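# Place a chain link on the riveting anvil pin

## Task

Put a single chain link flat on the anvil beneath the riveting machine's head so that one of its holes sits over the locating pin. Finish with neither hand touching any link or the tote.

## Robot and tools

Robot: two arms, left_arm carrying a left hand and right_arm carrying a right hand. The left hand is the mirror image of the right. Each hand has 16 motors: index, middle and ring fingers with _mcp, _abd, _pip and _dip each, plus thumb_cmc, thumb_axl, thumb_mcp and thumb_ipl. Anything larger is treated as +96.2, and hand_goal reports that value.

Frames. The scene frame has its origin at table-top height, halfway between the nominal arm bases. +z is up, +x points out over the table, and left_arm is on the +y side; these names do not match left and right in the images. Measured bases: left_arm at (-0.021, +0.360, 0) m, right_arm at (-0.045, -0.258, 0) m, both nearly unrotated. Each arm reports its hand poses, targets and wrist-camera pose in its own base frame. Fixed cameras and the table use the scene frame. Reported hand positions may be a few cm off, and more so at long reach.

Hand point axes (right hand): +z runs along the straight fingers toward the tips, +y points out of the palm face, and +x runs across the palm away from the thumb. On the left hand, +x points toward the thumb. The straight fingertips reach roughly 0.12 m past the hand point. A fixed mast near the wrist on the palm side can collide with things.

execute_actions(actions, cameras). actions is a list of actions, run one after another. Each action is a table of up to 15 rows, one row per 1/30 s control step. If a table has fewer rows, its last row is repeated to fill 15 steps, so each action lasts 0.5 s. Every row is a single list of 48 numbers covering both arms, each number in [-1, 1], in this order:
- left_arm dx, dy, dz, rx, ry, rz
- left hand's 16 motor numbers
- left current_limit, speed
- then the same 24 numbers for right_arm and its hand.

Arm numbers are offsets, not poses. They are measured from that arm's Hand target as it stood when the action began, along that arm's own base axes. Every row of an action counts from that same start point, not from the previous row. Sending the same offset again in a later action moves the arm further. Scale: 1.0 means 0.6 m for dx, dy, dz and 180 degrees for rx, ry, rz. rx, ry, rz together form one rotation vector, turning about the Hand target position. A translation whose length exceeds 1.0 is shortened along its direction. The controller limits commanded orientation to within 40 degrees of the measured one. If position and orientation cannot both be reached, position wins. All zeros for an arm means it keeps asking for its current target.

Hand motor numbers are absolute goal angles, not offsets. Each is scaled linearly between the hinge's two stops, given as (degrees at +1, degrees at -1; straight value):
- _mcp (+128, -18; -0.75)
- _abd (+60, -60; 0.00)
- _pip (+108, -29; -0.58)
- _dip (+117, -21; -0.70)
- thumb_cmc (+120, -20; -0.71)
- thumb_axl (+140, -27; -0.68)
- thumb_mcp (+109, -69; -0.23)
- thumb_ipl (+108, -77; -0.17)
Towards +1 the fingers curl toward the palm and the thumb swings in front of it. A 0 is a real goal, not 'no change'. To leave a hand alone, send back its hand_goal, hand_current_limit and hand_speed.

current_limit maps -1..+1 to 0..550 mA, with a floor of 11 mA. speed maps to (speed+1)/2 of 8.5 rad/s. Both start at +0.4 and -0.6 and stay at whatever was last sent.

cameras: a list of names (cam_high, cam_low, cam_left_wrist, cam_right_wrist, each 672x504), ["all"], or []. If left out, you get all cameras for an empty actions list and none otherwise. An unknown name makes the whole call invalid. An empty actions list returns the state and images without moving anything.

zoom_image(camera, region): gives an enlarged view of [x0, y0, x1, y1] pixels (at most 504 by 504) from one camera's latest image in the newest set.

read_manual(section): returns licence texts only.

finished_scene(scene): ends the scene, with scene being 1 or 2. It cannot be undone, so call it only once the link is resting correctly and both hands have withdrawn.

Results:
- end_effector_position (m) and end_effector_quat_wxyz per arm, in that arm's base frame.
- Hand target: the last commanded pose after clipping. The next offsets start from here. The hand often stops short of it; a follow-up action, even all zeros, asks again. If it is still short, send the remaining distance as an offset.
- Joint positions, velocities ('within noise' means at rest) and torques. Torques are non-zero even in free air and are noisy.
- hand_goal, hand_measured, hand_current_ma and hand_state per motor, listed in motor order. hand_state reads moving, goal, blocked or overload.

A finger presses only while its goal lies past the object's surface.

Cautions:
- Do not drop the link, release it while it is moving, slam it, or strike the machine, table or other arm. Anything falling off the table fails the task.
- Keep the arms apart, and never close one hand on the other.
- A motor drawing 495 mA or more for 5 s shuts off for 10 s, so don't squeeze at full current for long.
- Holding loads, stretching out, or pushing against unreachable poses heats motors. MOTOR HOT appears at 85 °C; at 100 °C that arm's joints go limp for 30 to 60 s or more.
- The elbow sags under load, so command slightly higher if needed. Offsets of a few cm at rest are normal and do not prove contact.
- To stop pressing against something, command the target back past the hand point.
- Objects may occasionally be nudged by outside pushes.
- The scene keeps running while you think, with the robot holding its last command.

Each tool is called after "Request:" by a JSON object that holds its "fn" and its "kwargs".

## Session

Request:
{"fn": "execute_actions", "kwargs": {"actions": [], "cameras": ["all"]}}

Scene clock: 0.00 s.
left_arm: end_effector_position=(+0.5351, +0.1049, +0.2986) hand_goal=(-0.754, +0.000, -0.576, -0.696, -0.754, +0.000, -0.576, -0.696, -0.754, +0.000, -0.576, -0.696, -0.714, -0.678, -0.226, -0.168) hand_measured=(-0.754, +0.000, -0.576, -0.696, -0.754, +0.000, -0.576, -0.696, -0.754, +0.000, -0.576, -0.696, -0.714, -0.678, -0.226, -0.168) hand_current_ma=(+0, +0, +0, +0, +0, +0, +0, +0, +0, +0, +0, +0, +0, +0, +0, +0) hand_state=(goal, goal, goal, goal, goal, goal, goal, goal, goal, goal, goal, goal, goal, goal, goal, goal) hand_current_limit=0.40 hand_speed=-0.60 end_effector_quat_wxyz=(+0.053, -0.271, +0.959, -0.062) | right_arm: end_effector_position=(+0.4621, -0.2252, +0.1739) hand_goal=(-0.754, +0.000, -0.576, -0.696, -0.754, +0.000, -0.576, -0.696, -0.754, +0.000, -0.576, -0.696, -0.714, -0.678, -0.226, -0.168) hand_measured=(-0.754, +0.000, -0.576, -0.696, -0.754, +0.000, -0.576, -0.696, -0.754, +0.000, -0.576, -0.696, -0.714, -0.678, -0.226, -0.168) hand_current_ma=(+0, +0, +0, +0, +0, +0, +0, +0, +0, +0, +0, +0, +0, +0, +0, +0) hand_state=(goal, goal, goal, goal, goal, goal, goal, goal, goal, goal, goal, goal, goal, goal, goal, goal) hand_current_limit=0.40 hand_speed=-0.60 end_effector_quat_wxyz=(-0.386, +0.856, -0.050, +0.340)
Joint positions: left_arm=[0.106 1.862 2.083 -1.665 0.104 -2.023] | right_arm=[-0.669 1.532 1.234 -1.068 -1.069 1.141]
Joint velocities: within noise
Joint torques (N m): no reading
Motor temperatures (°C): left_arm=[27 33 34 28 27 27] | right_arm=[26 26 37 23 24 25]
Heat: left arm: hottest elbow 34 °C; right arm: hottest elbow 37 °C.
Hand target: left_arm +0.5408, +0.1042, +0.3045; +0.066, -0.272, +0.958, -0.067 | right_arm +0.4690, -0.2299, +0.1817; -0.383, +0.855, -0.046, +0.348
camera_calibration:
cam_left_wrist: T_world_to_cam=[[0.977336, -0.155567, 0.143575, -0.578138], [-0.210555, -0.644055, 0.735431, -0.0780474], [-0.0219386, -0.748994, -0.662214, 0.415007], [0, 0, 0, 1]] pos_world=[0.557706, 0.170632, 0.415228]
cam_right_wrist: T_world_to_cam=[[-0.505275, -0.198829, -0.839741, 0.362031], [-0.861743, 0.0646306, 0.503211, 0.274106], [-0.0457799, 0.977901, -0.203995, 0.401235], [0, 0, 0, 1]] pos_world=[0.437503, -0.338101, 0.247929]

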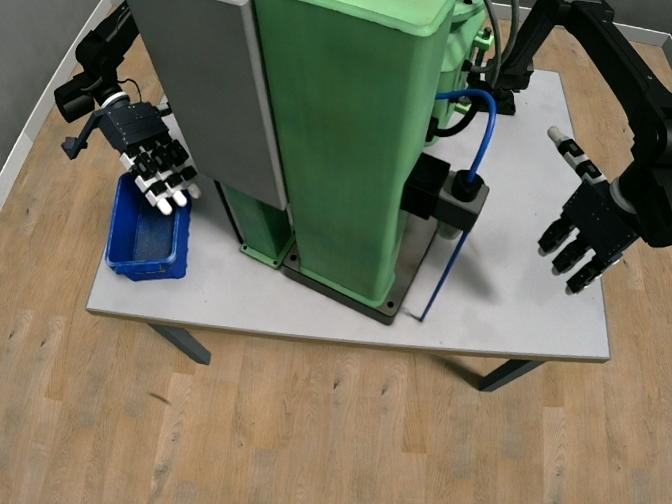

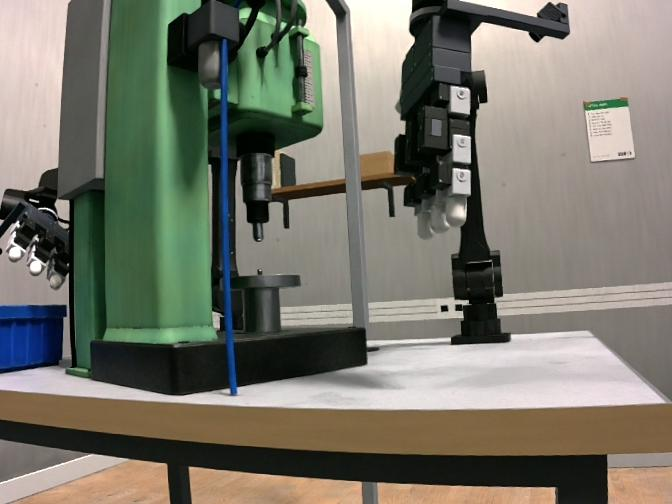

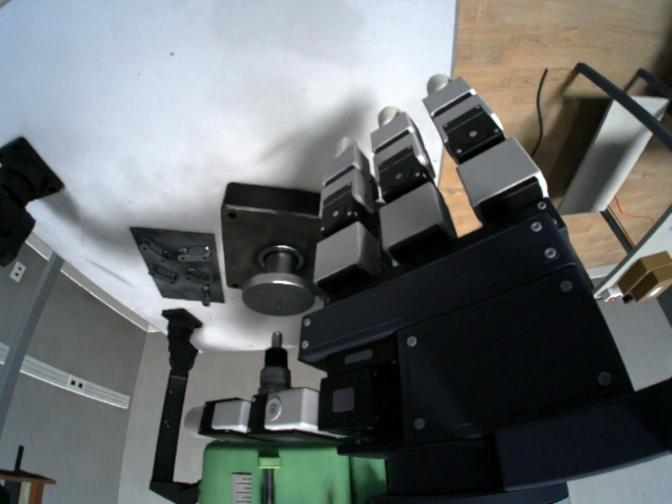

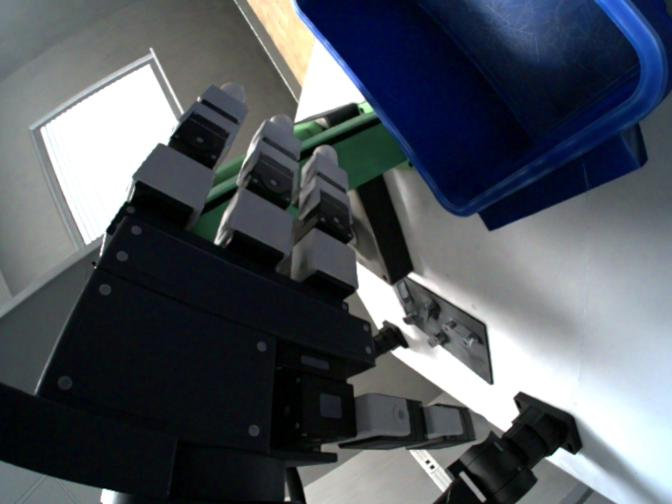

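Request:
{"fn": "zoom_image", "kwargs": {"camera": "cam_low", "region": [160, 100, 380, 400]}}

Request:
{"fn": "zoom_image", "kwargs": {"camera": "cam_left_wrist", "region": [100, 150, 340, 370]}}

Request:
{"fn": "zoom_image", "kwargs": {"camera": "cam_right_wrist", "region": [340, 240, 600, 500]}}

Scaled by 1.680 from the camera's 672x504 image, which has a finer 960x720 frame.

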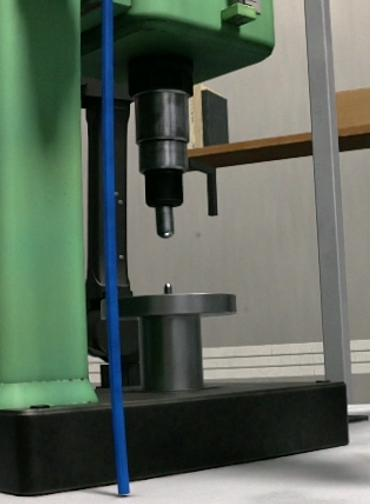

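Scaled by 2.100 from the camera's 672x504 image, which has a finer 960x720 frame.

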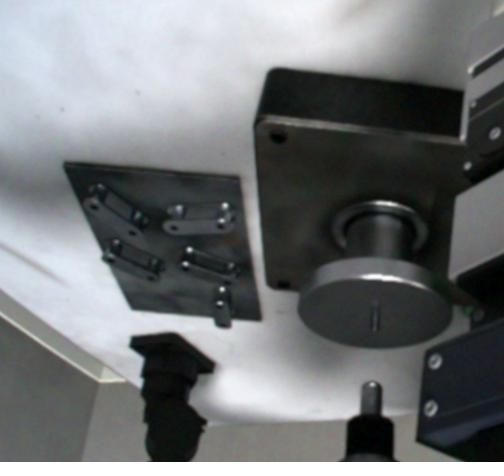

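Scaled by 1.938 from the camera's 672x504 image, which has a finer 960x720 frame.

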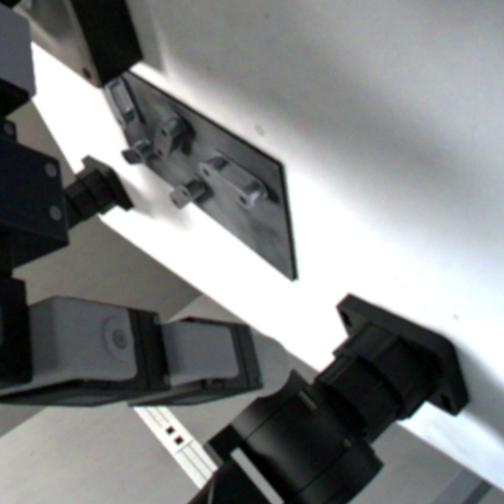

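Request:
{"fn": "execute_actions", "kwargs": {"actions": [[[-0.06,0.02,0.03,0,0,-0.15,-0.30,-0.28,-0.172,0.454,0.274,0,0.81,0.174,0.274,0,0.81,0.174,0.42,-0.678,-0.056,0.049,0.4,-0.5,0,0,0.12,0,0,0,-0.30,-0.28,-0.172,0.454,-0.753,0,0.956,0.70,-0.753,0,0.956,0.68,0.473,-0.678,-0.056,0.049,0.4,-0.5]],[[-0.06,0.0,0.0,0,0,-0.15,-0.30,-0.28,-0.172,0.454,0.274,0,0.81,0.174,0.274,0,0.81,0.174,0.42,-0.678,-0.056,0.049,0.4,-0.5,-0.08,0.06,0.06,0,0,0,-0.30,-0.28,-0.172,0.454,-0.753,0,0.956,0.70,-0.753,0,0.956,0.68,0.473,-0.678,-0.056,0.049,0.4,-0.5]],[[-0.04,0.0,0.0,0,0,-0.15,-0.30,-0.28,-0.172,0.454,0.274,0,0.81,0.174,0.274,0,0.81,0.174,0.42,-0.678,-0.056,0.049,0.4,-0.5,-0.10,0.10,0.0,0,0,0,-0.30,-0.28,-0.172,0.454,-0.753,0,0.956,0.70,-0.753,0,0.956,0.68,0.473,-0.678,-0.056,0.049,0.4,-0.5]]]}}

Scene clock: 245.10 s.
left_arm: end_effector_position=(+0.4426, +0.1119, +0.3233) hand_goal=(-0.300, -0.280, -0.172, +0.454, +0.274, +0.000, +0.810, +0.174, +0.274, +0.000, +0.810, +0.174, +0.420, -0.678, -0.056, +0.048) hand_measured=(-0.306, -0.278, -0.176, +0.450, +0.262, +0.002, +0.806, +0.172, +0.262, +0.002, +0.806, +0.172, +0.420, -0.678, -0.052, +0.048) hand_current_ma=(-14, +4, -11, -8, -39, +2, -8, -5, -36, +2, -9, -5, -1, +2, +12, -2) hand_state=(goal, goal, goal, goal, goal, goal, goal, goal, goal, goal, goal, goal, goal, goal, goal, goal) hand_current_limit=0.40 hand_speed=-0.50 end_effector_quat_wxyz=(+0.063, +0.403, +0.912, -0.050) | right_arm: end_effector_position=(+0.3556, -0.1320, +0.2825) hand_goal=(-0.300, -0.280, -0.172, +0.454, -0.754, +0.000, +0.956, +0.700, -0.754, +0.000, +0.956, +0.680, +0.472, -0.678, -0.056, +0.048) hand_measured=(-0.296, -0.280, -0.174, +0.450, -0.746, +0.000, +0.952, +0.696, -0.748, +0.000, +0.950, +0.678, +0.466, -0.678, -0.056, +0.046) hand_current_ma=(+3, +0, -1, -3, +9, +0, -4, -2, +7, +0, -5, -2, -5, +0, +0, -2) hand_state=(goal, goal, goal, goal, goal, goal, goal, goal, goal, goal, goal, goal, goal, goal, goal, goal) hand_current_limit=0.40 hand_speed=-0.50 end_effector_quat_wxyz=(-0.386, +0.855, -0.051, +0.343)
Joint positions: left_arm=[0.165 1.352 1.511 -1.679 0.154 -0.576] | right_arm=[-0.648 1.105 1.125 -1.337 -1.067 1.192]
Joint torques (N m): left_arm=[1.14 -8.06 8.87 0.08 -0.22 0.14] | right_arm=[1.55 -3.6 10.67 0.79 -0.55 -0.27]
Motor temperatures (°C): left_arm=[27 42 40 28 27 27] | right_arm=[26 29 49 23 27 25]
Heat: left arm: hottest shoulder 42 °C; right arm: hottest elbow 49 °C.
Hand target: left_arm +0.4448, +0.1163, +0.3225; +0.006, +0.415, +0.905, -0.094 | right_arm +0.3610, -0.1338, +0.2898; -0.383, +0.855, -0.046, +0.348
Off the commanded pose: left_arm 0.005 m, 8 deg | right_arm 0.009 m, 1 deg.
joint sent to its limit (left arm) — joint 4 (wrist pitch), lower limit. The joint targets are off in orientation, not in position.

Request:
{"fn": "execute_actions", "kwargs": {"actions": [[[0.0,0.0,0.0,0,0,-0.15,-0.30,-0.28,-0.172,0.454,0.274,0,0.81,0.174,0.274,0,0.81,0.174,0.42,-0.678,-0.056,0.049,0.4,-0.5,-0.08,0.0,0.0,-0.012,-0.13,0.004,-0.30,-0.28,-0.172,0.454,-0.753,0,0.956,0.70,-0.753,0,0.956,0.68,0.473,-0.678,-0.056,0.049,0.4,-0.5]],[[0.0,0.0,0.0,0,0,-0.15,-0.30,-0.28,-0.172,0.454,0.274,0,0.81,0.174,0.274,0,0.81,0.174,0.42,-0.678,-0.056,0.049,0.4,-0.5,-0.05,0.0,0.0,-0.012,-0.13,0.004,-0.30,-0.28,-0.172,0.454,-0.753,0,0.956,0.70,-0.753,0,0.956,0.68,0.473,-0.678,-0.056,0.049,0.4,-0.5]],[[-0.02,-0.02,0.0,0,0,-0.15,-0.30,-0.28,-0.172,0.454,0.274,0,0.81,0.174,0.274,0,0.81,0.174,0.42,-0.678,-0.056,0.049,0.4,-0.5,0,0,0,0,0,0,-0.30,-0.28,-0.172,0.454,-0.753,0,0.956,0.70,-0.753,0,0.956,0.68,0.473,-0.678,-0.056,0.049,0.4,-0.5]],[[-0.02,-0.02,0.0,0,0,-0.15,-0.30,-0.28,-0.172,0.454,0.274,0,0.81,0.174,0.274,0,0.81,0.174,0.42,-0.678,-0.056,0.049,0.4,-0.5,0,0,0,0,0,0,-0.30,-0.28,-0.172,0.454,-0.753,0,0.956,0.70,-0.753,0,0.956,0.68,0.473,-0.678,-0.056,0.049,0.4,-0.5]]]}}

Scene clock: 258.27 s.
left_arm: end_effector_position=(+0.4112, +0.0871, +0.3029) hand_goal=(-0.300, -0.280, -0.172, +0.454, +0.274, +0.000, +0.810, +0.174, +0.274, +0.000, +0.810, +0.174, +0.420, -0.678, -0.056, +0.048) hand_measured=(-0.306, -0.278, -0.176, +0.450, +0.262, +0.000, +0.808, +0.172, +0.264, +0.000, +0.806, +0.172, +0.418, -0.678, -0.052, +0.048) hand_current_ma=(-14, +3, -10, -8, -39, +2, -6, -5, -33, +2, -7, -5, -3, +0, +14, -1) hand_state=(goal, goal, goal, goal, goal, goal, goal, goal, goal, goal, goal, goal, goal, goal, goal, goal) hand_current_limit=0.40 hand_speed=-0.50 end_effector_quat_wxyz=(-0.067, +0.978, +0.199, -0.005) | right_arm: end_effector_position=(+0.2805, -0.1302, +0.2810) hand_goal=(-0.300, -0.280, -0.172, +0.454, -0.754, +0.000, +0.956, +0.700, -0.754, +0.000, +0.956, +0.680, +0.472, -0.678, -0.056, +0.048) hand_measured=(-0.296, -0.282, -0.172, +0.450, -0.750, +0.000, +0.954, +0.698, -0.750, +0.000, +0.954, +0.678, +0.464, -0.678, -0.056, +0.046) hand_current_ma=(+3, -1, +0, -3, +3, +0, -2, -2, +3, +0, -2, -2, -8, +0, +0, -1) hand_state=(goal, goal, goal, goal, goal, goal, goal, goal, goal, goal, goal, goal, goal, goal, goal, goal) hand_current_limit=0.40 hand_speed=-0.50 end_effector_quat_wxyz=(-0.300, +0.705, +0.073, +0.639)
Joint positions: left_arm=[0.353 1.356 1.473 -1.679 -0.133 1.522] | right_arm=[-1.028 0.721 0.644 -1.212 -1.567 0.618]
Joint torques (N m): left_arm=[0.44 -7.94 12.98 -0.32 -0.06 0.11] | right_arm=[1.2 1.26 9.87 1.36 -1.02 -0.6]
Heat: left arm: hottest elbow 41 °C; right arm: hottest elbow 49 °C.
Hand target: left_arm +0.4208, +0.0922, +0.3224; -0.072, +0.976, +0.197, -0.060 | right_arm +0.2830, -0.1338, +0.2899; -0.342, +0.660, +0.133, +0.655
Off the commanded pose: left_arm 0.022 m, 6 deg | right_arm 0.010 m, 10 deg.
joint sent to its limit (left arm) — joint 4 (wrist pitch), lower limit. The joint targets are off in orientation, not in position.
joint sent to its limit (right arm) — joint 5 (wrist yaw), lower limit. The joint targets are off in orientation, not in position.

Request:
{"fn": "execute_actions", "kwargs": {"actions": [[[-0.04,-0.04,0.0,0.113,0.041,0,-0.30,-0.28,-0.172,0.454,0.274,0,0.81,0.174,0.274,0,0.81,0.174,0.42,-0.678,-0.056,0.049,0.4,-0.5,0,0,0,0,0,0,-0.30,-0.28,-0.172,0.454,-0.753,0,0.956,0.70,-0.753,0,0.956,0.68,0.473,-0.678,-0.056,0.049,0.4,-0.5]],[[-0.04,-0.04,0.0,0.113,0.041,0,-0.30,-0.28,-0.172,0.454,0.274,0,0.81,0.174,0.274,0,0.81,0.174,0.42,-0.678,-0.056,0.049,0.4,-0.5,0,0,0,0,0,0,-0.30,-0.28,-0.172,0.454,-0.753,0,0.956,0.70,-0.753,0,0.956,0.68,0.473,-0.678,-0.056,0.049,0.4,-0.5]],[[-0.04,-0.06,0.0,0.113,0.041,0,-0.30,-0.28,-0.172,0.454,0.274,0,0.81,0.174,0.274,0,0.81,0.174,0.42,-0.678,-0.056,0.049,0.4,-0.5,0,0,0,0,0,0,-0.30,-0.28,-0.172,0.454,-0.753,0,0.956,0.70,-0.753,0,0.956,0.68,0.473,-0.678,-0.056,0.049,0.4,-0.5]],[[-0.04,-0.10,0.0,0,0,-0.13,-0.30,-0.28,-0.172,0.454,0.274,0,0.81,0.174,0.274,0,0.81,0.174,0.42,-0.678,-0.056,0.049,0.4,-0.5,0,0,0,0,0,0,-0.30,-0.28,-0.172,0.454,-0.753,0,0.956,0.70,-0.753,0,0.956,0.68,0.473,-0.678,-0.056,0.049,0.4,-0.5]]], "cameras": ["cam_left_wrist"]}}

Scene clock: 269.17 s.
left_arm: end_effector_position=(+0.3265, -0.0564, +0.3222) hand_goal=(-0.300, -0.280, -0.172, +0.454, +0.274, +0.000, +0.810, +0.174, +0.274, +0.000, +0.810, +0.174, +0.420, -0.678, -0.056, +0.048) hand_measured=(-0.294, -0.278, -0.174, +0.450, +0.270, +0.000, +0.808, +0.172, +0.270, +0.000, +0.808, +0.172, +0.424, -0.678, -0.054, +0.048) hand_current_ma=(+15, +2, -3, -7, -9, +1, -4, -5, -9, +1, -6, -4, +7, -1, +3, +0) hand_state=(goal, goal, goal, goal, goal, goal, goal, goal, goal, goal, goal, goal, goal, goal, goal, goal) hand_current_limit=0.40 hand_speed=-0.50 end_effector_quat_wxyz=(-0.472, +0.850, -0.136, +0.191) | right_arm: end_effector_position=(+0.2805, -0.1302, +0.2810) hand_goal=(-0.300, -0.280, -0.172, +0.454, -0.754, +0.000, +0.956, +0.700, -0.754, +0.000, +0.956, +0.680, +0.472, -0.678, -0.056, +0.048) hand_measured=(-0.296, -0.282, -0.172, +0.450, -0.750, +0.000, +0.954, +0.698, -0.750, +0.000, +0.954, +0.678, +0.464, -0.678, -0.056, +0.046) hand_current_ma=(+3, -1, +0, -3, +3, +0, -2, -2, +3, +0, -2, -2, -8, +0, +0, -1) hand_state=(goal, goal, goal, goal, goal, goal, goal, goal, goal, goal, goal, goal, goal, goal, goal, goal) hand_current_limit=0.40 hand_speed=-0.50 end_effector_quat_wxyz=(-0.300, +0.705, +0.073, +0.639)
Joint positions: left_arm=[-0.521 1.035 1.184 -1.679 -1.069 1.392] | right_arm=[-1.028 0.721 0.644 -1.212 -1.567 0.618]
Joint torques (N m): left_arm=[1.26 -4.37 8.25 -0.06 -0.78 0.03] | right_arm=[1.44 1.2 9.87 1.36 -1.02 -0.6]
Heat: left arm: hottest elbow 42 °C; right arm: hottest elbow 48 °C.
Hand target: left_arm +0.3248, -0.0517, +0.3224; -0.592, +0.806, +0.006, +0.011 | right_arm +0.2830, -0.1338, +0.2899; -0.342, +0.660, +0.133, +0.655
Off the commanded pose: left_arm 0.005 m, 30 deg; orientation clipped at the end of an earlier action of this call | right_arm 0.010 m, 10 deg.
joint sent to its limit (left arm) — joint 4 (wrist pitch), lower limit. The joint targets are off in orientation, not in position.
joint sent to its limit (right arm) — joint 5 (wrist yaw), lower limit. The joint targets are off in orientation, not in position.
camera_calibration:
cam_left_wrist: T_world_to_cam=[[-0.63731, 0.653426, 0.408498, 0.0846206], [0.127701, -0.433217, 0.892197, -0.392301], [0.759953, 0.620772, 0.192651, -0.14832], [0, 0, 0, 1]] pos_world=[0.216743, -0.133172, 0.344017]
Images, in order (width x height): cam_left_wrist 672x504.

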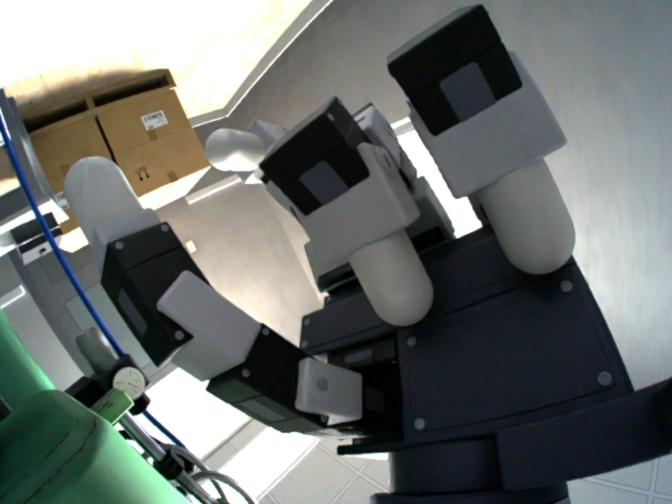

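Request:
{"fn": "execute_actions", "kwargs": {"actions": [[[-0.05,-0.12,-0.03,-0.016,0.001,-0.104,-0.30,-0.28,-0.172,0.454,0.274,0,0.81,0.174,0.274,0,0.81,0.174,0.42,-0.678,-0.056,0.049,0.4,-0.5,0,0,0,0,0,0,-0.30,-0.28,-0.172,0.454,-0.753,0,0.956,0.70,-0.753,0,0.956,0.68,0.473,-0.678,-0.056,0.049,0.4,-0.5]],[[-0.05,-0.12,-0.03,-0.016,0.001,-0.104,-0.30,-0.28,-0.172,0.454,0.274,0,0.81,0.174,0.274,0,0.81,0.174,0.42,-0.678,-0.056,0.049,0.4,-0.5,0,0,0,0,0,0,-0.30,-0.28,-0.172,0.454,-0.753,0,0.956,0.70,-0.753,0,0.956,0.68,0.473,-0.678,-0.056,0.049,0.4,-0.5]],[[-0.04,-0.08,-0.06,-0.016,0.001,-0.104,-0.30,-0.28,-0.172,0.454,0.274,0,0.81,0.174,0.274,0,0.81,0.174,0.42,-0.678,-0.056,0.049,0.4,-0.5,0,0,0,0,0,0,-0.30,-0.28,-0.172,0.454,-0.753,0,0.956,0.70,-0.753,0,0.956,0.68,0.473,-0.678,-0.056,0.049,0.4,-0.5]]], "cameras": ["cam_left_wrist","cam_right_wrist"]}}

Scene clock: 280.97 s.
left_arm: end_effector_position=(+0.2389, -0.2493, +0.2486) hand_goal=(-0.300, -0.280, -0.172, +0.454, +0.274, +0.000, +0.810, +0.174, +0.274, +0.000, +0.810, +0.174, +0.420, -0.678, -0.056, +0.048) hand_measured=(-0.294, -0.278, -0.174, +0.450, +0.270, +0.000, +0.808, +0.172, +0.270, +0.000, +0.808, +0.172, +0.424, -0.678, -0.054, +0.048) hand_current_ma=(+15, +3, -2, -7, -8, +1, -4, -5, -8, +1, -6, -4, +7, -1, +3, +0) hand_state=(goal, goal, goal, goal, goal, goal, goal, goal, goal, goal, goal, goal, goal, goal, goal, goal) hand_current_limit=0.40 hand_speed=-0.50 end_effector_quat_wxyz=(-0.440, +0.750, -0.397, +0.293) | right_arm: end_effector_position=(+0.2805, -0.1302, +0.2810) hand_goal=(-0.300, -0.280, -0.172, +0.454, -0.754, +0.000, +0.956, +0.700, -0.754, +0.000, +0.956, +0.680, +0.472, -0.678, -0.056, +0.048) hand_measured=(-0.296, -0.282, -0.172, +0.450, -0.750, +0.000, +0.954, +0.698, -0.750, +0.000, +0.954, +0.678, +0.464, -0.678, -0.056, +0.046) hand_current_ma=(+3, -1, +0, -3, +3, +0, -2, -2, +3, +0, -2, -2, -8, +0, +0, -1) hand_state=(goal, goal, goal, goal, goal, goal, goal, goal, goal, goal, goal, goal, goal, goal, goal, goal) hand_current_limit=0.40 hand_speed=-0.50 end_effector_quat_wxyz=(-0.300, +0.705, +0.073, +0.639)
Joint positions: left_arm=[-1.166 1.17 1.08 -1.667 -1.106 1.264] | right_arm=[-1.028 0.721 0.644 -1.212 -1.567 0.618]
Joint torques (N m): left_arm=[1.38 -5.95 7.83 -0.57 -0.74 -0.22] | right_arm=[1.38 1.32 9.87 1.39 -1.02 -0.61]
Heat: left arm: hottest elbow 42 °C; right arm: hottest elbow 47 °C.
Hand target: left_arm +0.2408, -0.2438, +0.2504; -0.457, +0.755, -0.375, +0.284 | right_arm +0.2830, -0.1338, +0.2899; -0.342, +0.660, +0.133, +0.655
Off the commanded pose: left_arm 0.006 m, 3 deg | right_arm 0.010 m, 10 deg.
joint sent to its limit (left arm) — joint 4 (wrist pitch), lower limit. The joint targets are off in orientation, not in position.
joint sent to its limit (right arm) — joint 5 (wrist yaw), lower limit. The joint targets are off in orientation, not in position.
camera_calibration:
cam_left_wrist: T_world_to_cam=[[-0.162019, 0.841724, 0.515025, 0.0918523], [-0.125299, -0.535245, 0.835352, -0.349876], [0.9788, 0.0708102, 0.192187, -0.137102], [0, 0, 0, 1]] pos_world=[0.105238, -0.254875, 0.271313]
cam_right_wrist: T_world_to_cam=[[0.137839, -0.317606, -0.938151, 0.210948], [-0.962663, 0.179846, -0.202326, 0.299134], [0.232983, 0.931011, -0.280957, 0.259242], [0, 0, 0, 1]] pos_world=[0.198489, -0.228157, 0.33126]
Images, in order (width x height): cam_left_wrist 672x504, cam_right_wrist 672x504.

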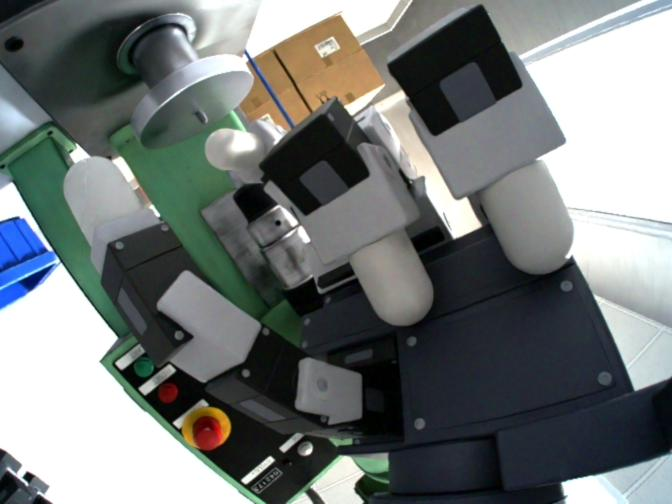

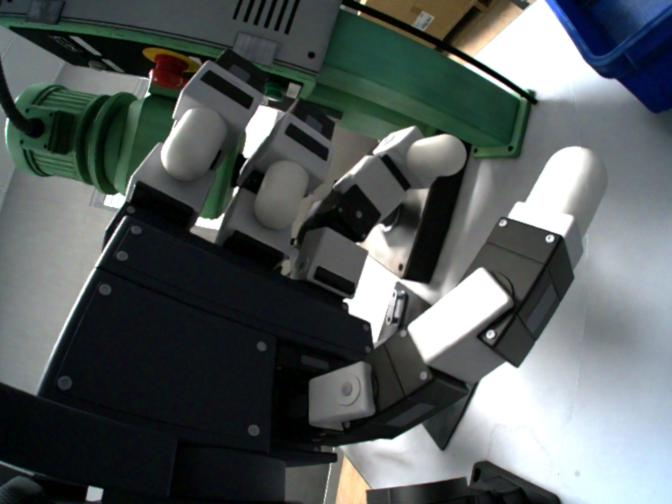

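Request:
{"fn": "execute_actions", "kwargs": {"actions": [[[-0.03,-0.10,-0.05,0,0,0,-0.30,-0.28,-0.172,0.454,0.274,0,0.81,0.174,0.274,0,0.81,0.174,0.42,-0.678,-0.056,0.049,0.4,-0.5,0,0,0.0,0,0,0,-0.30,-0.28,-0.172,0.454,-0.753,0,0.956,0.70,-0.753,0,0.956,0.68,-0.714,-0.678,-0.226,-0.168,0.4,0.0]],[[0,0,-0.04,0,0,0,-0.30,-0.28,-0.172,0.454,0.274,0,0.81,0.174,0.274,0,0.81,0.174,0.42,-0.678,-0.056,0.049,0.4,-0.5,0,0,0.0,0,0,0,-0.30,-0.28,-0.172,0.454,-0.753,0,0.956,0.70,-0.753,0,0.956,0.68,-0.714,-0.678,-0.226,-0.168,0.4,0.0]]], "cameras": ["cam_left_wrist","cam_right_wrist"]}}

Request:
{"fn": "zoom_image", "kwargs": {"camera": "cam_right_wrist", "region": [320, 200, 572, 452]}}

Scene clock: 298.13 s.
left_arm: end_effector_position=(+0.2219, -0.3020, +0.1936) hand_goal=(-0.300, -0.280, -0.172, +0.454, +0.274, +0.000, +0.810, +0.174, +0.274, +0.000, +0.810, +0.174, +0.420, -0.678, -0.056, +0.048) hand_measured=(-0.296, -0.278, -0.174, +0.450, +0.270, +0.000, +0.808, +0.172, +0.270, +0.000, +0.808, +0.172, +0.424, -0.678, -0.054, +0.048) hand_current_ma=(+13, +3, -2, -7, -9, +1, -4, -5, -9, +1, -6, -4, +9, -1, +3, +0) hand_state=(goal, goal, goal, goal, goal, goal, goal, goal, goal, goal, goal, goal, goal, goal, goal, goal) hand_current_limit=0.40 hand_speed=-0.50 end_effector_quat_wxyz=(-0.436, +0.754, -0.397, +0.290) | right_arm: end_effector_position=(+0.2806, -0.1305, +0.2813) hand_goal=(-0.300, -0.280, -0.172, +0.454, -0.754, +0.000, +0.956, +0.700, -0.754, +0.000, +0.956, +0.680, -0.714, -0.678, -0.226, -0.168) hand_measured=(-0.296, -0.282, -0.172, +0.450, -0.750, +0.000, +0.954, +0.698, -0.750, +0.000, +0.954, +0.678, -0.708, -0.678, -0.224, -0.166) hand_current_ma=(+3, -1, +0, -3, +3, +0, -2, -2, +3, +0, -2, -2, +8, +0, +2, +2) hand_state=(goal, goal, goal, goal, goal, goal, goal, goal, goal, goal, goal, goal, goal, goal, goal, goal) hand_current_limit=0.40 hand_speed=0.00 end_effector_quat_wxyz=(-0.299, +0.705, +0.074, +0.639)
Joint positions: left_arm=[-1.266 1.348 1.082 -1.668 -1.066 1.059] | right_arm=[-1.028 0.721 0.644 -1.211 -1.567 0.616]
Joint torques (N m): left_arm=[0.21 -7.18 8.12 -0.85 -0.64 -0.21] | right_arm=[1.38 1.49 9.78 1.22 -1 -0.51]
Motor temperatures (°C): left_arm=[27 37 41 28 28 27] | right_arm=[26 28 46 23 28 25]
Heat: left arm: hottest elbow 41 °C; right arm: hottest elbow 46 °C.
Hand target: left_arm +0.2228, -0.3038, +0.1964; -0.457, +0.755, -0.376, +0.284 | right_arm +0.2830, -0.1338, +0.2899; -0.342, +0.660, +0.133, +0.655
Off the commanded pose: left_arm 0.004 m, 4 deg | right_arm 0.010 m, 10 deg.
joint sent to its limit (left arm) — joint 4 (wrist pitch), lower limit. The joint targets are off in orientation, not in position.
joint sent to its limit (right arm) — joint 5 (wrist yaw), lower limit. The joint targets are off in orientation, not in position.
camera_calibration:
cam_left_wrist: T_world_to_cam=[[-0.159313, 0.845295, 0.509996, 0.163227], [-0.11522, -0.528984, 0.840773, -0.335646], [0.980481, 0.0751843, 0.181669, -0.103112], [0, 0, 0, 1]] pos_world=[0.0884305, -0.307774, 0.21769]
cam_right_wrist: T_world_to_cam=[[0.139226, -0.320077, -0.937105, 0.210101], [-0.962364, 0.179301, -0.204221, 0.299675], [0.23339, 0.93027, -0.283068, 0.259894], [0, 0, 0, 1]] pos_world=[0.198488, -0.228255, 0.331654]
Images, in order (width x height): cam_left_wrist 672x504, cam_right_wrist 672x504.

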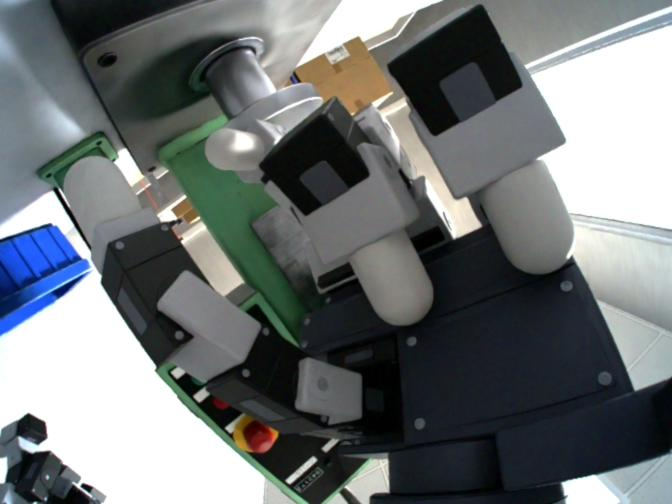

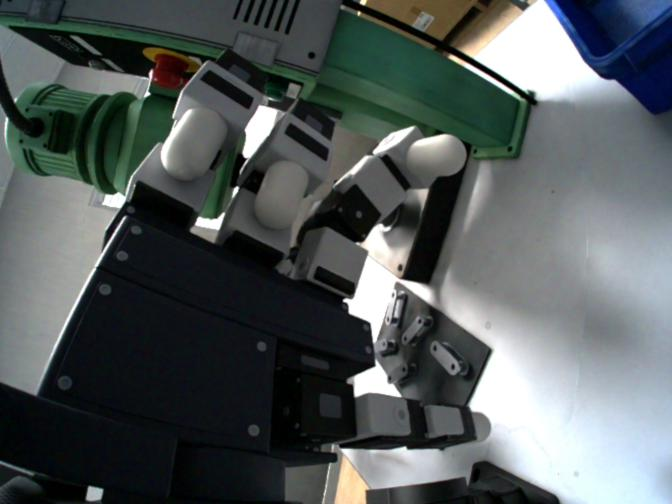

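Scaled by 2.000 from the camera's 672x504 image, which has a finer 960x720 frame.

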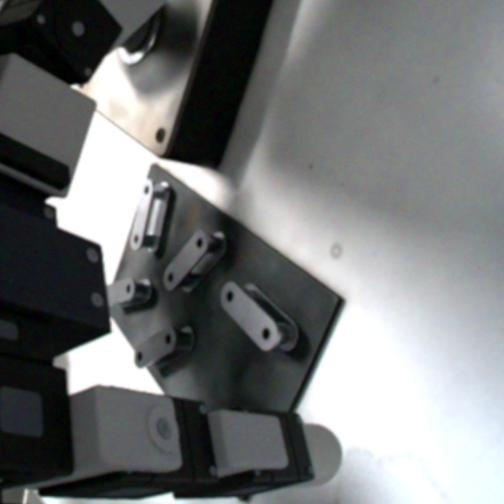

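Request:
{"fn": "execute_actions", "kwargs": {"actions": [[[-0.023,0.0,-0.075,0,0,0,-0.30,-0.28,-0.172,0.454,0.274,0,0.81,0.174,0.274,0,0.81,0.174,0.42,-0.678,-0.056,0.049,0.4,-0.5,0,0,0.0,0,0,0,-0.30,-0.28,-0.172,0.454,-0.753,0,0.956,0.70,-0.753,0,0.956,0.68,-0.714,-0.678,-0.226,-0.168,0.4,0.0]],[[0,0,-0.055,0,0,0,-0.30,-0.28,-0.172,0.454,0.274,0,0.81,0.174,0.274,0,0.81,0.174,0.42,-0.678,-0.056,0.049,0.4,-0.5,0,0,0.0,0,0,0,-0.30,-0.28,-0.172,0.454,-0.753,0,0.956,0.70,-0.753,0,0.956,0.68,-0.714,-0.678,-0.226,-0.168,0.4,0.0]]], "cameras": ["cam_left_wrist","cam_right_wrist"]}}

Request:
{"fn": "zoom_image", "kwargs": {"camera": "cam_right_wrist", "region": [320, 200, 572, 452]}}

Request:
{"fn": "zoom_image", "kwargs": {"camera": "cam_left_wrist", "region": [40, 0, 340, 260]}}

Scene clock: 319.33 s.
left_arm: end_effector_position=(+0.2114, -0.2997, +0.1194) hand_goal=(-0.300, -0.280, -0.172, +0.454, +0.274, +0.000, +0.810, +0.174, +0.274, +0.000, +0.810, +0.174, +0.420, -0.678, -0.056, +0.048) hand_measured=(-0.296, -0.278, -0.174, +0.450, +0.270, +0.000, +0.808, +0.172, +0.270, +0.000, +0.808, +0.172, +0.422, -0.678, -0.054, +0.048) hand_current_ma=(+11, +3, -2, -7, -9, +1, -4, -5, -9, +1, -6, -4, +7, -1, +3, +0) hand_state=(goal, goal, goal, goal, goal, goal, goal, goal, goal, goal, goal, goal, goal, goal, goal, goal) hand_current_limit=0.40 hand_speed=-0.50 end_effector_quat_wxyz=(-0.463, +0.752, -0.380, +0.276) | right_arm: end_effector_position=(+0.2806, -0.1305, +0.2813) hand_goal=(-0.300, -0.280, -0.172, +0.454, -0.754, +0.000, +0.956, +0.700, -0.754, +0.000, +0.956, +0.680, -0.714, -0.678, -0.226, -0.168) hand_measured=(-0.296, -0.282, -0.172, +0.450, -0.750, +0.000, +0.954, +0.698, -0.750, +0.000, +0.954, +0.678, -0.708, -0.678, -0.224, -0.166) hand_current_ma=(+3, -1, +0, -3, +3, +0, -2, -2, +3, +0, -2, -2, +8, +0, +2, +2) hand_state=(goal, goal, goal, goal, goal, goal, goal, goal, goal, goal, goal, goal, goal, goal, goal, goal) hand_current_limit=0.40 hand_speed=0.00 end_effector_quat_wxyz=(-0.299, +0.705, +0.074, +0.639)
Joint positions: left_arm=[-1.305 1.488 0.988 -1.637 -1.049 0.867] | right_arm=[-1.028 0.721 0.644 -1.211 -1.567 0.616]
Joint torques (N m): left_arm=[-0.85 -8.18 6.06 -0.38 -0.47 -0.2] | right_arm=[1.32 1.32 9.78 1.26 -1.01 -0.51]
Heat: left arm: hottest elbow 41 °C; right arm: hottest elbow 46 °C.
Hand target: left_arm +0.2090, -0.3037, +0.1185; -0.457, +0.755, -0.375, +0.284 | right_arm +0.2830, -0.1338, +0.2899; -0.342, +0.660, +0.133, +0.655
Off the commanded pose: left_arm 0.005 m, 1 deg | right_arm 0.010 m, 10 deg.
joint sent to its limit (right arm) — joint 5 (wrist yaw), lower limit. The joint targets are off in orientation, not in position.
camera_calibration:
cam_left_wrist: T_world_to_cam=[[-0.211554, 0.812667, 0.542971, 0.194749], [-0.0989835, -0.570503, 0.815309, -0.286081], [0.972341, 0.118737, 0.201133, -0.0670107], [0, 0, 0, 1]] pos_world=[0.07804, -0.31352, 0.140979]
cam_right_wrist: T_world_to_cam=[[0.139226, -0.320077, -0.937105, 0.210101], [-0.962364, 0.179301, -0.204221, 0.299675], [0.23339, 0.93027, -0.283068, 0.259894], [0, 0, 0, 1]] pos_world=[0.198488, -0.228255, 0.331654]
Images, in order (width x height): cam_left_wrist 672x504, cam_right_wrist 672x504.

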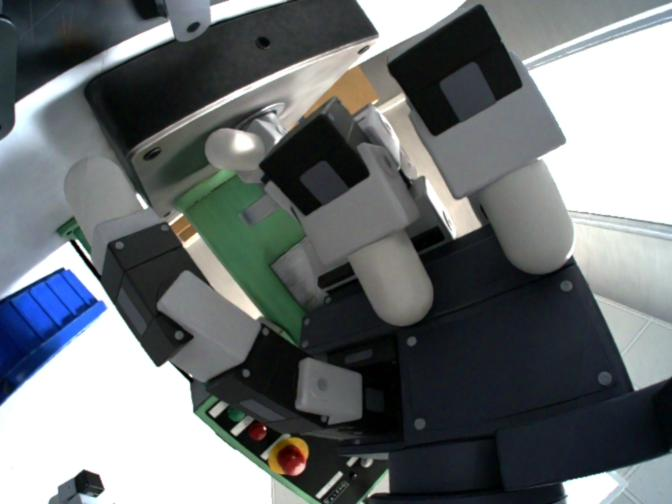

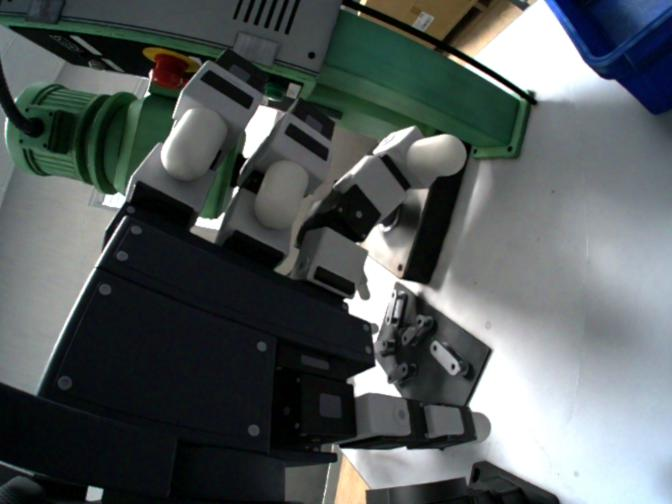

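Scaled by 2.000 from the camera's 672x504 image, which has a finer 960x720 frame.

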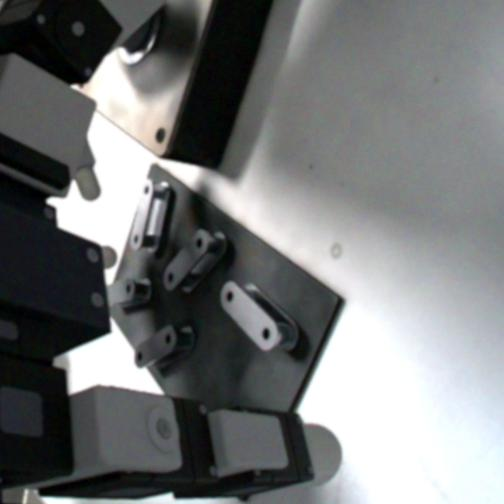

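Scaled by 1.680 from the camera's 672x504 image, which has a finer 960x720 frame.

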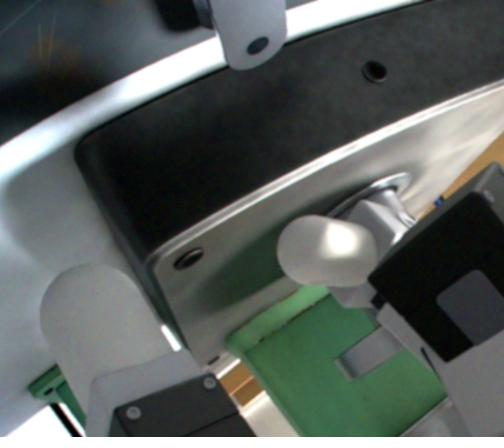

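Request:
{"fn": "execute_actions", "kwargs": {"actions": [[[-0.045,-0.077,0.0,0,0,0.011,-0.30,-0.28,-0.172,0.454,0.274,0,0.81,0.174,0.274,0,0.81,0.174,0.42,-0.678,-0.056,0.049,0.4,-0.5,0,0,0.0,0,0,0,-0.30,-0.28,-0.172,0.454,-0.753,0,0.956,0.70,-0.753,0,0.956,0.68,-0.714,-0.678,-0.226,-0.168,0.4,0.0]],[[0,0,-0.045,0,0,0,-0.30,-0.28,-0.172,0.454,0.274,0,0.81,0.174,0.274,0,0.81,0.174,0.42,-0.678,-0.056,0.049,0.4,-0.5,0,0,0.0,0,0,0,-0.30,-0.28,-0.172,0.454,-0.753,0,0.956,0.70,-0.753,0,0.956,0.68,-0.714,-0.678,-0.226,-0.168,0.4,0.0]]], "cameras": ["cam_left_wrist","cam_right_wrist"]}}

Request:
{"fn": "zoom_image", "kwargs": {"camera": "cam_right_wrist", "region": [340, 260, 500, 420]}}

Request:
{"fn": "zoom_image", "kwargs": {"camera": "cam_left_wrist", "region": [0, 0, 300, 260]}}

Scene clock: 333.30 s.
left_arm: end_effector_position=(+0.1800, -0.3421, +0.0819) hand_goal=(-0.300, -0.280, -0.172, +0.454, +0.274, +0.000, +0.810, +0.174, +0.274, +0.000, +0.810, +0.174, +0.420, -0.678, -0.056, +0.048) hand_measured=(-0.296, -0.278, -0.174, +0.450, +0.270, +0.000, +0.808, +0.172, +0.270, +0.000, +0.808, +0.172, +0.422, -0.678, -0.054, +0.048) hand_current_ma=(+11, +4, -2, -7, -8, +1, -4, -5, -10, +1, -6, -4, +7, -1, +3, +0) hand_state=(goal, goal, goal, goal, goal, goal, goal, goal, goal, goal, goal, goal, goal, goal, goal, goal) hand_current_limit=0.40 hand_speed=-0.50 end_effector_quat_wxyz=(-0.456, +0.758, -0.379, +0.272) | right_arm: end_effector_position=(+0.2806, -0.1305, +0.2813) hand_goal=(-0.300, -0.280, -0.172, +0.454, -0.754, +0.000, +0.956, +0.700, -0.754, +0.000, +0.956, +0.680, -0.714, -0.678, -0.226, -0.168) hand_measured=(-0.296, -0.282, -0.172, +0.450, -0.750, +0.000, +0.954, +0.698, -0.750, +0.000, +0.954, +0.678, -0.708, -0.678, -0.224, -0.166) hand_current_ma=(+3, -1, +0, -3, +3, +0, -2, -2, +3, +0, -2, -2, +8, +0, +2, +2) hand_state=(goal, goal, goal, goal, goal, goal, goal, goal, goal, goal, goal, goal, goal, goal, goal, goal) hand_current_limit=0.40 hand_speed=0.00 end_effector_quat_wxyz=(-0.299, +0.705, +0.074, +0.639)
Joint positions: left_arm=[-1.406 1.645 1.052 -1.66 -0.975 0.72] | right_arm=[-1.028 0.721 0.644 -1.211 -1.567 0.616]
Joint torques (N m): left_arm=[0.5 -10.29 7.95 -1.76 -0.42 -0.2] | right_arm=[1.44 1.44 9.83 1.25 -1.01 -0.5]
Heat: left arm: hottest elbow 40 °C; right arm: hottest elbow 46 °C.
Hand target: left_arm +0.1820, -0.3499, +0.0914; -0.462, +0.761, -0.362, +0.276 | right_arm +0.2830, -0.1338, +0.2899; -0.342, +0.660, +0.133, +0.655
Off the commanded pose: left_arm 0.012 m, 2 deg | right_arm 0.010 m, 10 deg.
joint sent to its limit (left arm) — joint 4 (wrist pitch), lower limit. The joint targets still meet the commanded pose.
joint sent to its limit (right arm) — joint 5 (wrist yaw), lower limit. The joint targets are off in orientation, not in position.
camera_calibration:
cam_left_wrist: T_world_to_cam=[[-0.209146, 0.818185, 0.535567, 0.245002], [-0.0868642, -0.561058, 0.823206, -0.282471], [0.974019, 0.125648, 0.188414, -0.0208676], [0, 0, 0, 1]] pos_world=[0.0470301, -0.356318, 0.105248]
cam_right_wrist: T_world_to_cam=[[0.139226, -0.320077, -0.937105, 0.210101], [-0.962364, 0.179301, -0.204221, 0.299675], [0.23339, 0.93027, -0.283068, 0.259894], [0, 0, 0, 1]] pos_world=[0.198488, -0.228255, 0.331654]
Images, in order (width x height): cam_left_wrist 672x504, cam_right_wrist 672x504.

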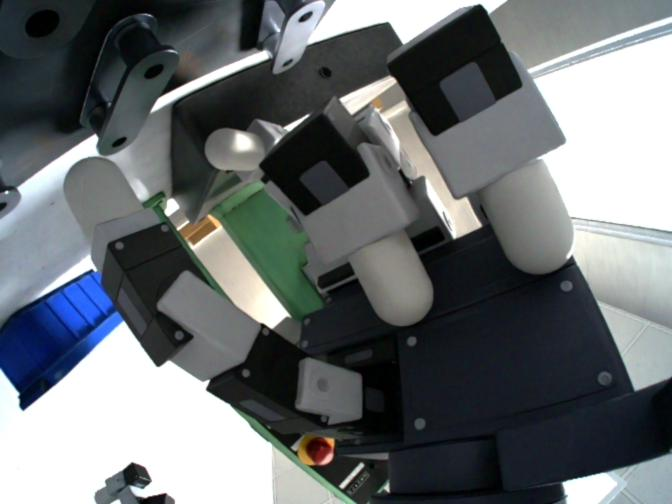

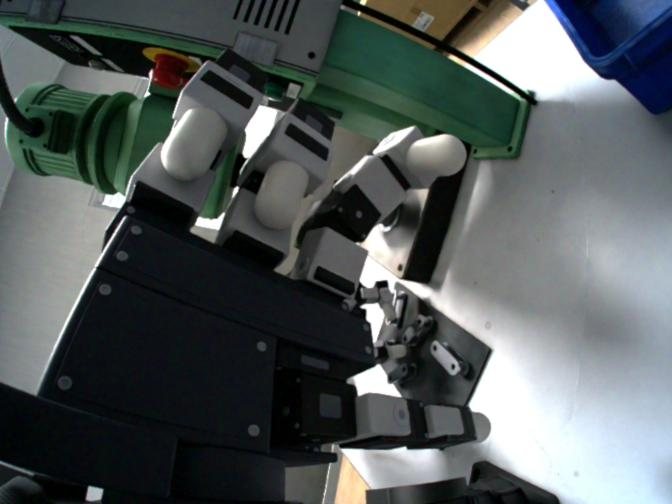

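Scaled by 3.150 from the camera's 672x504 image, which has a finer 960x720 frame.

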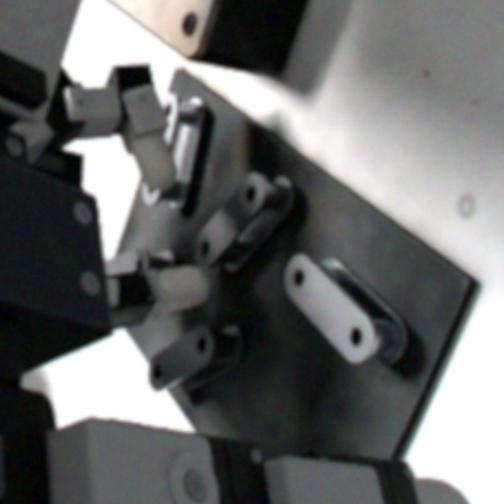

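Scaled by 1.680 from the camera's 672x504 image, which has a finer 960x720 frame.

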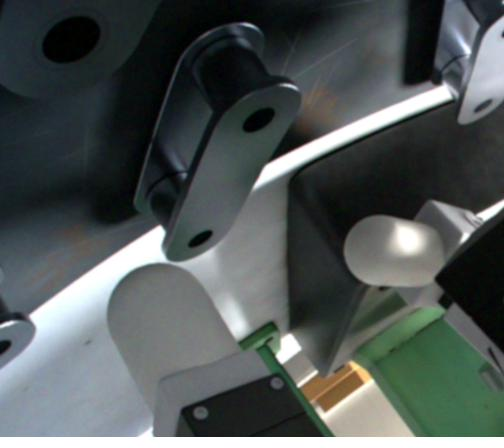

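Request:
{"fn": "execute_actions", "kwargs": {"actions": [[[0.021,-0.007,-0.048,0,0,0.017,-0.30,-0.28,-0.172,0.454,0.274,0,0.81,0.174,0.274,0,0.81,0.174,0.42,-0.678,-0.056,0.049,0.4,-0.5,0,0,0.0,0,0,0,-0.30,-0.28,-0.172,0.454,-0.753,0,0.956,0.70,-0.753,0,0.956,0.68,-0.714,-0.678,-0.226,-0.168,0.4,0.0]]], "cameras": ["cam_left_wrist","cam_right_wrist"]}}

Request:
{"fn": "zoom_image", "kwargs": {"camera": "cam_right_wrist", "region": [340, 260, 500, 420]}}

Request:
{"fn": "zoom_image", "kwargs": {"camera": "cam_left_wrist", "region": [0, 0, 300, 260]}}

Scene clock: 350.23 s.
left_arm: end_effector_position=(+0.1873, -0.3440, +0.0515) hand_goal=(-0.300, -0.280, -0.172, +0.454, +0.274, +0.000, +0.810, +0.174, +0.274, +0.000, +0.810, +0.174, +0.420, -0.678, -0.056, +0.048) hand_measured=(-0.296, -0.278, -0.174, +0.450, +0.270, +0.000, +0.808, +0.172, +0.270, +0.000, +0.808, +0.172, +0.422, -0.678, -0.054, +0.048) hand_current_ma=(+11, +4, -2, -7, -8, +1, -4, -5, -10, +1, -6, -4, +7, -1, +3, +0) hand_state=(goal, goal, goal, goal, goal, goal, goal, goal, goal, goal, goal, goal, goal, goal, goal, goal) hand_current_limit=0.40 hand_speed=-0.50 end_effector_quat_wxyz=(-0.476, +0.761, -0.359, +0.257) | right_arm: end_effector_position=(+0.2806, -0.1305, +0.2813) hand_goal=(-0.300, -0.280, -0.172, +0.454, -0.754, +0.000, +0.956, +0.700, -0.754, +0.000, +0.956, +0.680, -0.714, -0.678, -0.226, -0.168) hand_measured=(-0.296, -0.282, -0.172, +0.450, -0.750, +0.000, +0.954, +0.698, -0.750, +0.000, +0.954, +0.678, -0.708, -0.678, -0.224, -0.166) hand_current_ma=(+3, -1, +0, -3, +3, +0, -2, -2, +3, +0, -2, -2, +8, +0, +2, +2) hand_state=(goal, goal, goal, goal, goal, goal, goal, goal, goal, goal, goal, goal, goal, goal, goal, goal) hand_current_limit=0.40 hand_speed=0.00 end_effector_quat_wxyz=(-0.299, +0.705, +0.074, +0.639)
Joint positions: left_arm=[-1.39 1.747 1.072 -1.663 -0.957 0.649] | right_arm=[-1.028 0.721 0.644 -1.211 -1.567 0.616]
Joint torques (N m): left_arm=[1.26 -10.99 8.05 -1.73 -0.36 -0.19] | right_arm=[1.44 1.32 9.81 1.24 -1.01 -0.51]
Heat: left arm: hottest elbow 39 °C; right arm: hottest elbow 46 °C.
Hand target: left_arm +0.1946, -0.3541, +0.0625; -0.469, +0.770, -0.342, +0.264 | right_arm +0.2830, -0.1338, +0.2899; -0.342, +0.660, +0.133, +0.655
Off the commanded pose: left_arm 0.017 m, 3 deg | right_arm 0.010 m, 10 deg.
joint sent to its limit (left arm) — joint 4 (wrist pitch), lower limit. The joint targets still meet the commanded pose.
joint sent to its limit (right arm) — joint 5 (wrist yaw), lower limit. The joint targets are off in orientation, not in position.
camera_calibration:
cam_left_wrist: T_world_to_cam=[[-0.260654, 0.78887, 0.556547, 0.262827], [-0.0597124, -0.588544, 0.806257, -0.271467], [0.963584, 0.176921, 0.200512, -0.00303884], [0, 0, 0, 1]] pos_world=[0.0552251, -0.366569, 0.0732058]
cam_right_wrist: T_world_to_cam=[[0.139226, -0.320077, -0.937105, 0.210101], [-0.962364, 0.179301, -0.204221, 0.299675], [0.23339, 0.93027, -0.283068, 0.259894], [0, 0, 0, 1]] pos_world=[0.198488, -0.228255, 0.331654]
Images, in order (width x height): cam_left_wrist 672x504, cam_right_wrist 672x504.

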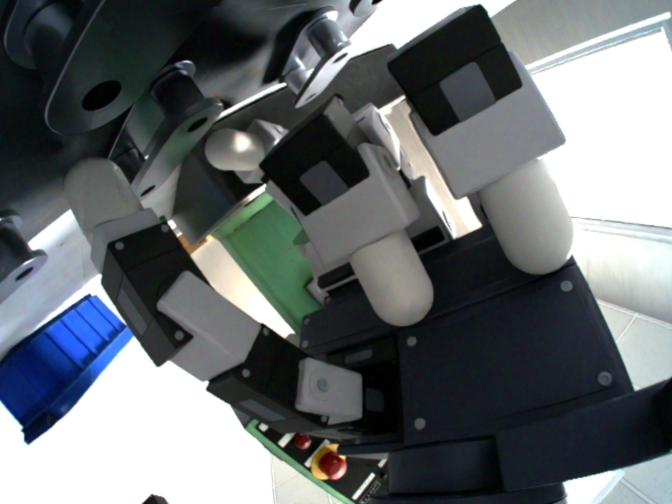

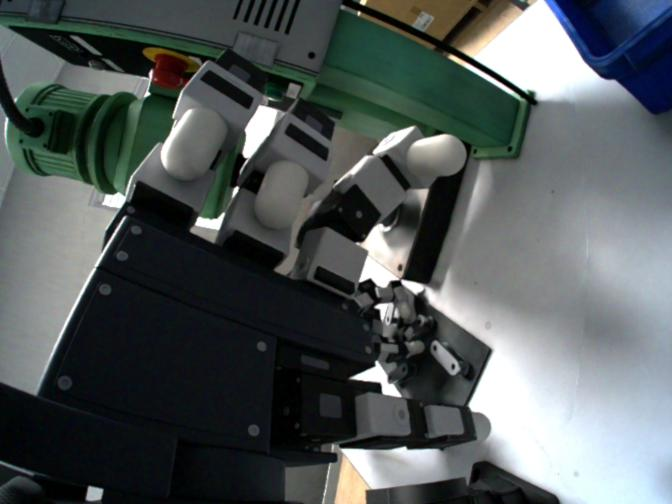

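Scaled by 3.150 from the camera's 672x504 image, which has a finer 960x720 frame.

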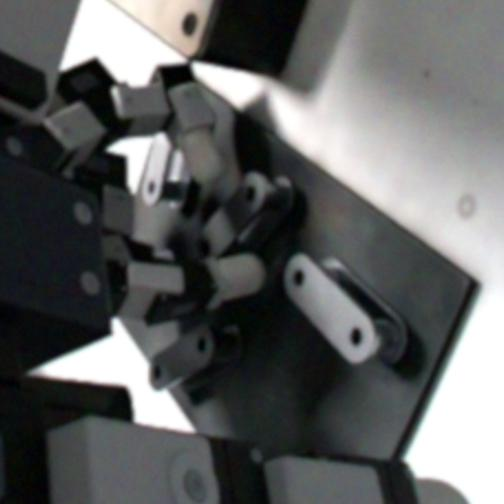

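Scaled by 1.680 from the camera's 672x504 image, which has a finer 960x720 frame.

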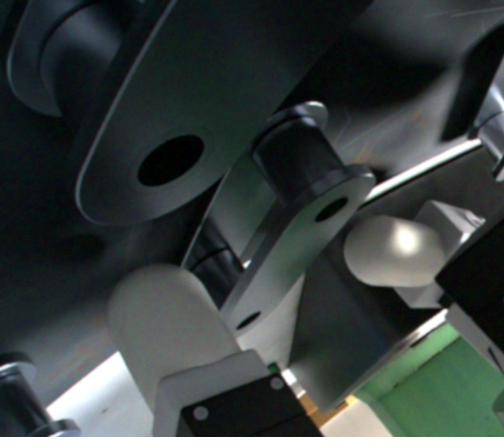

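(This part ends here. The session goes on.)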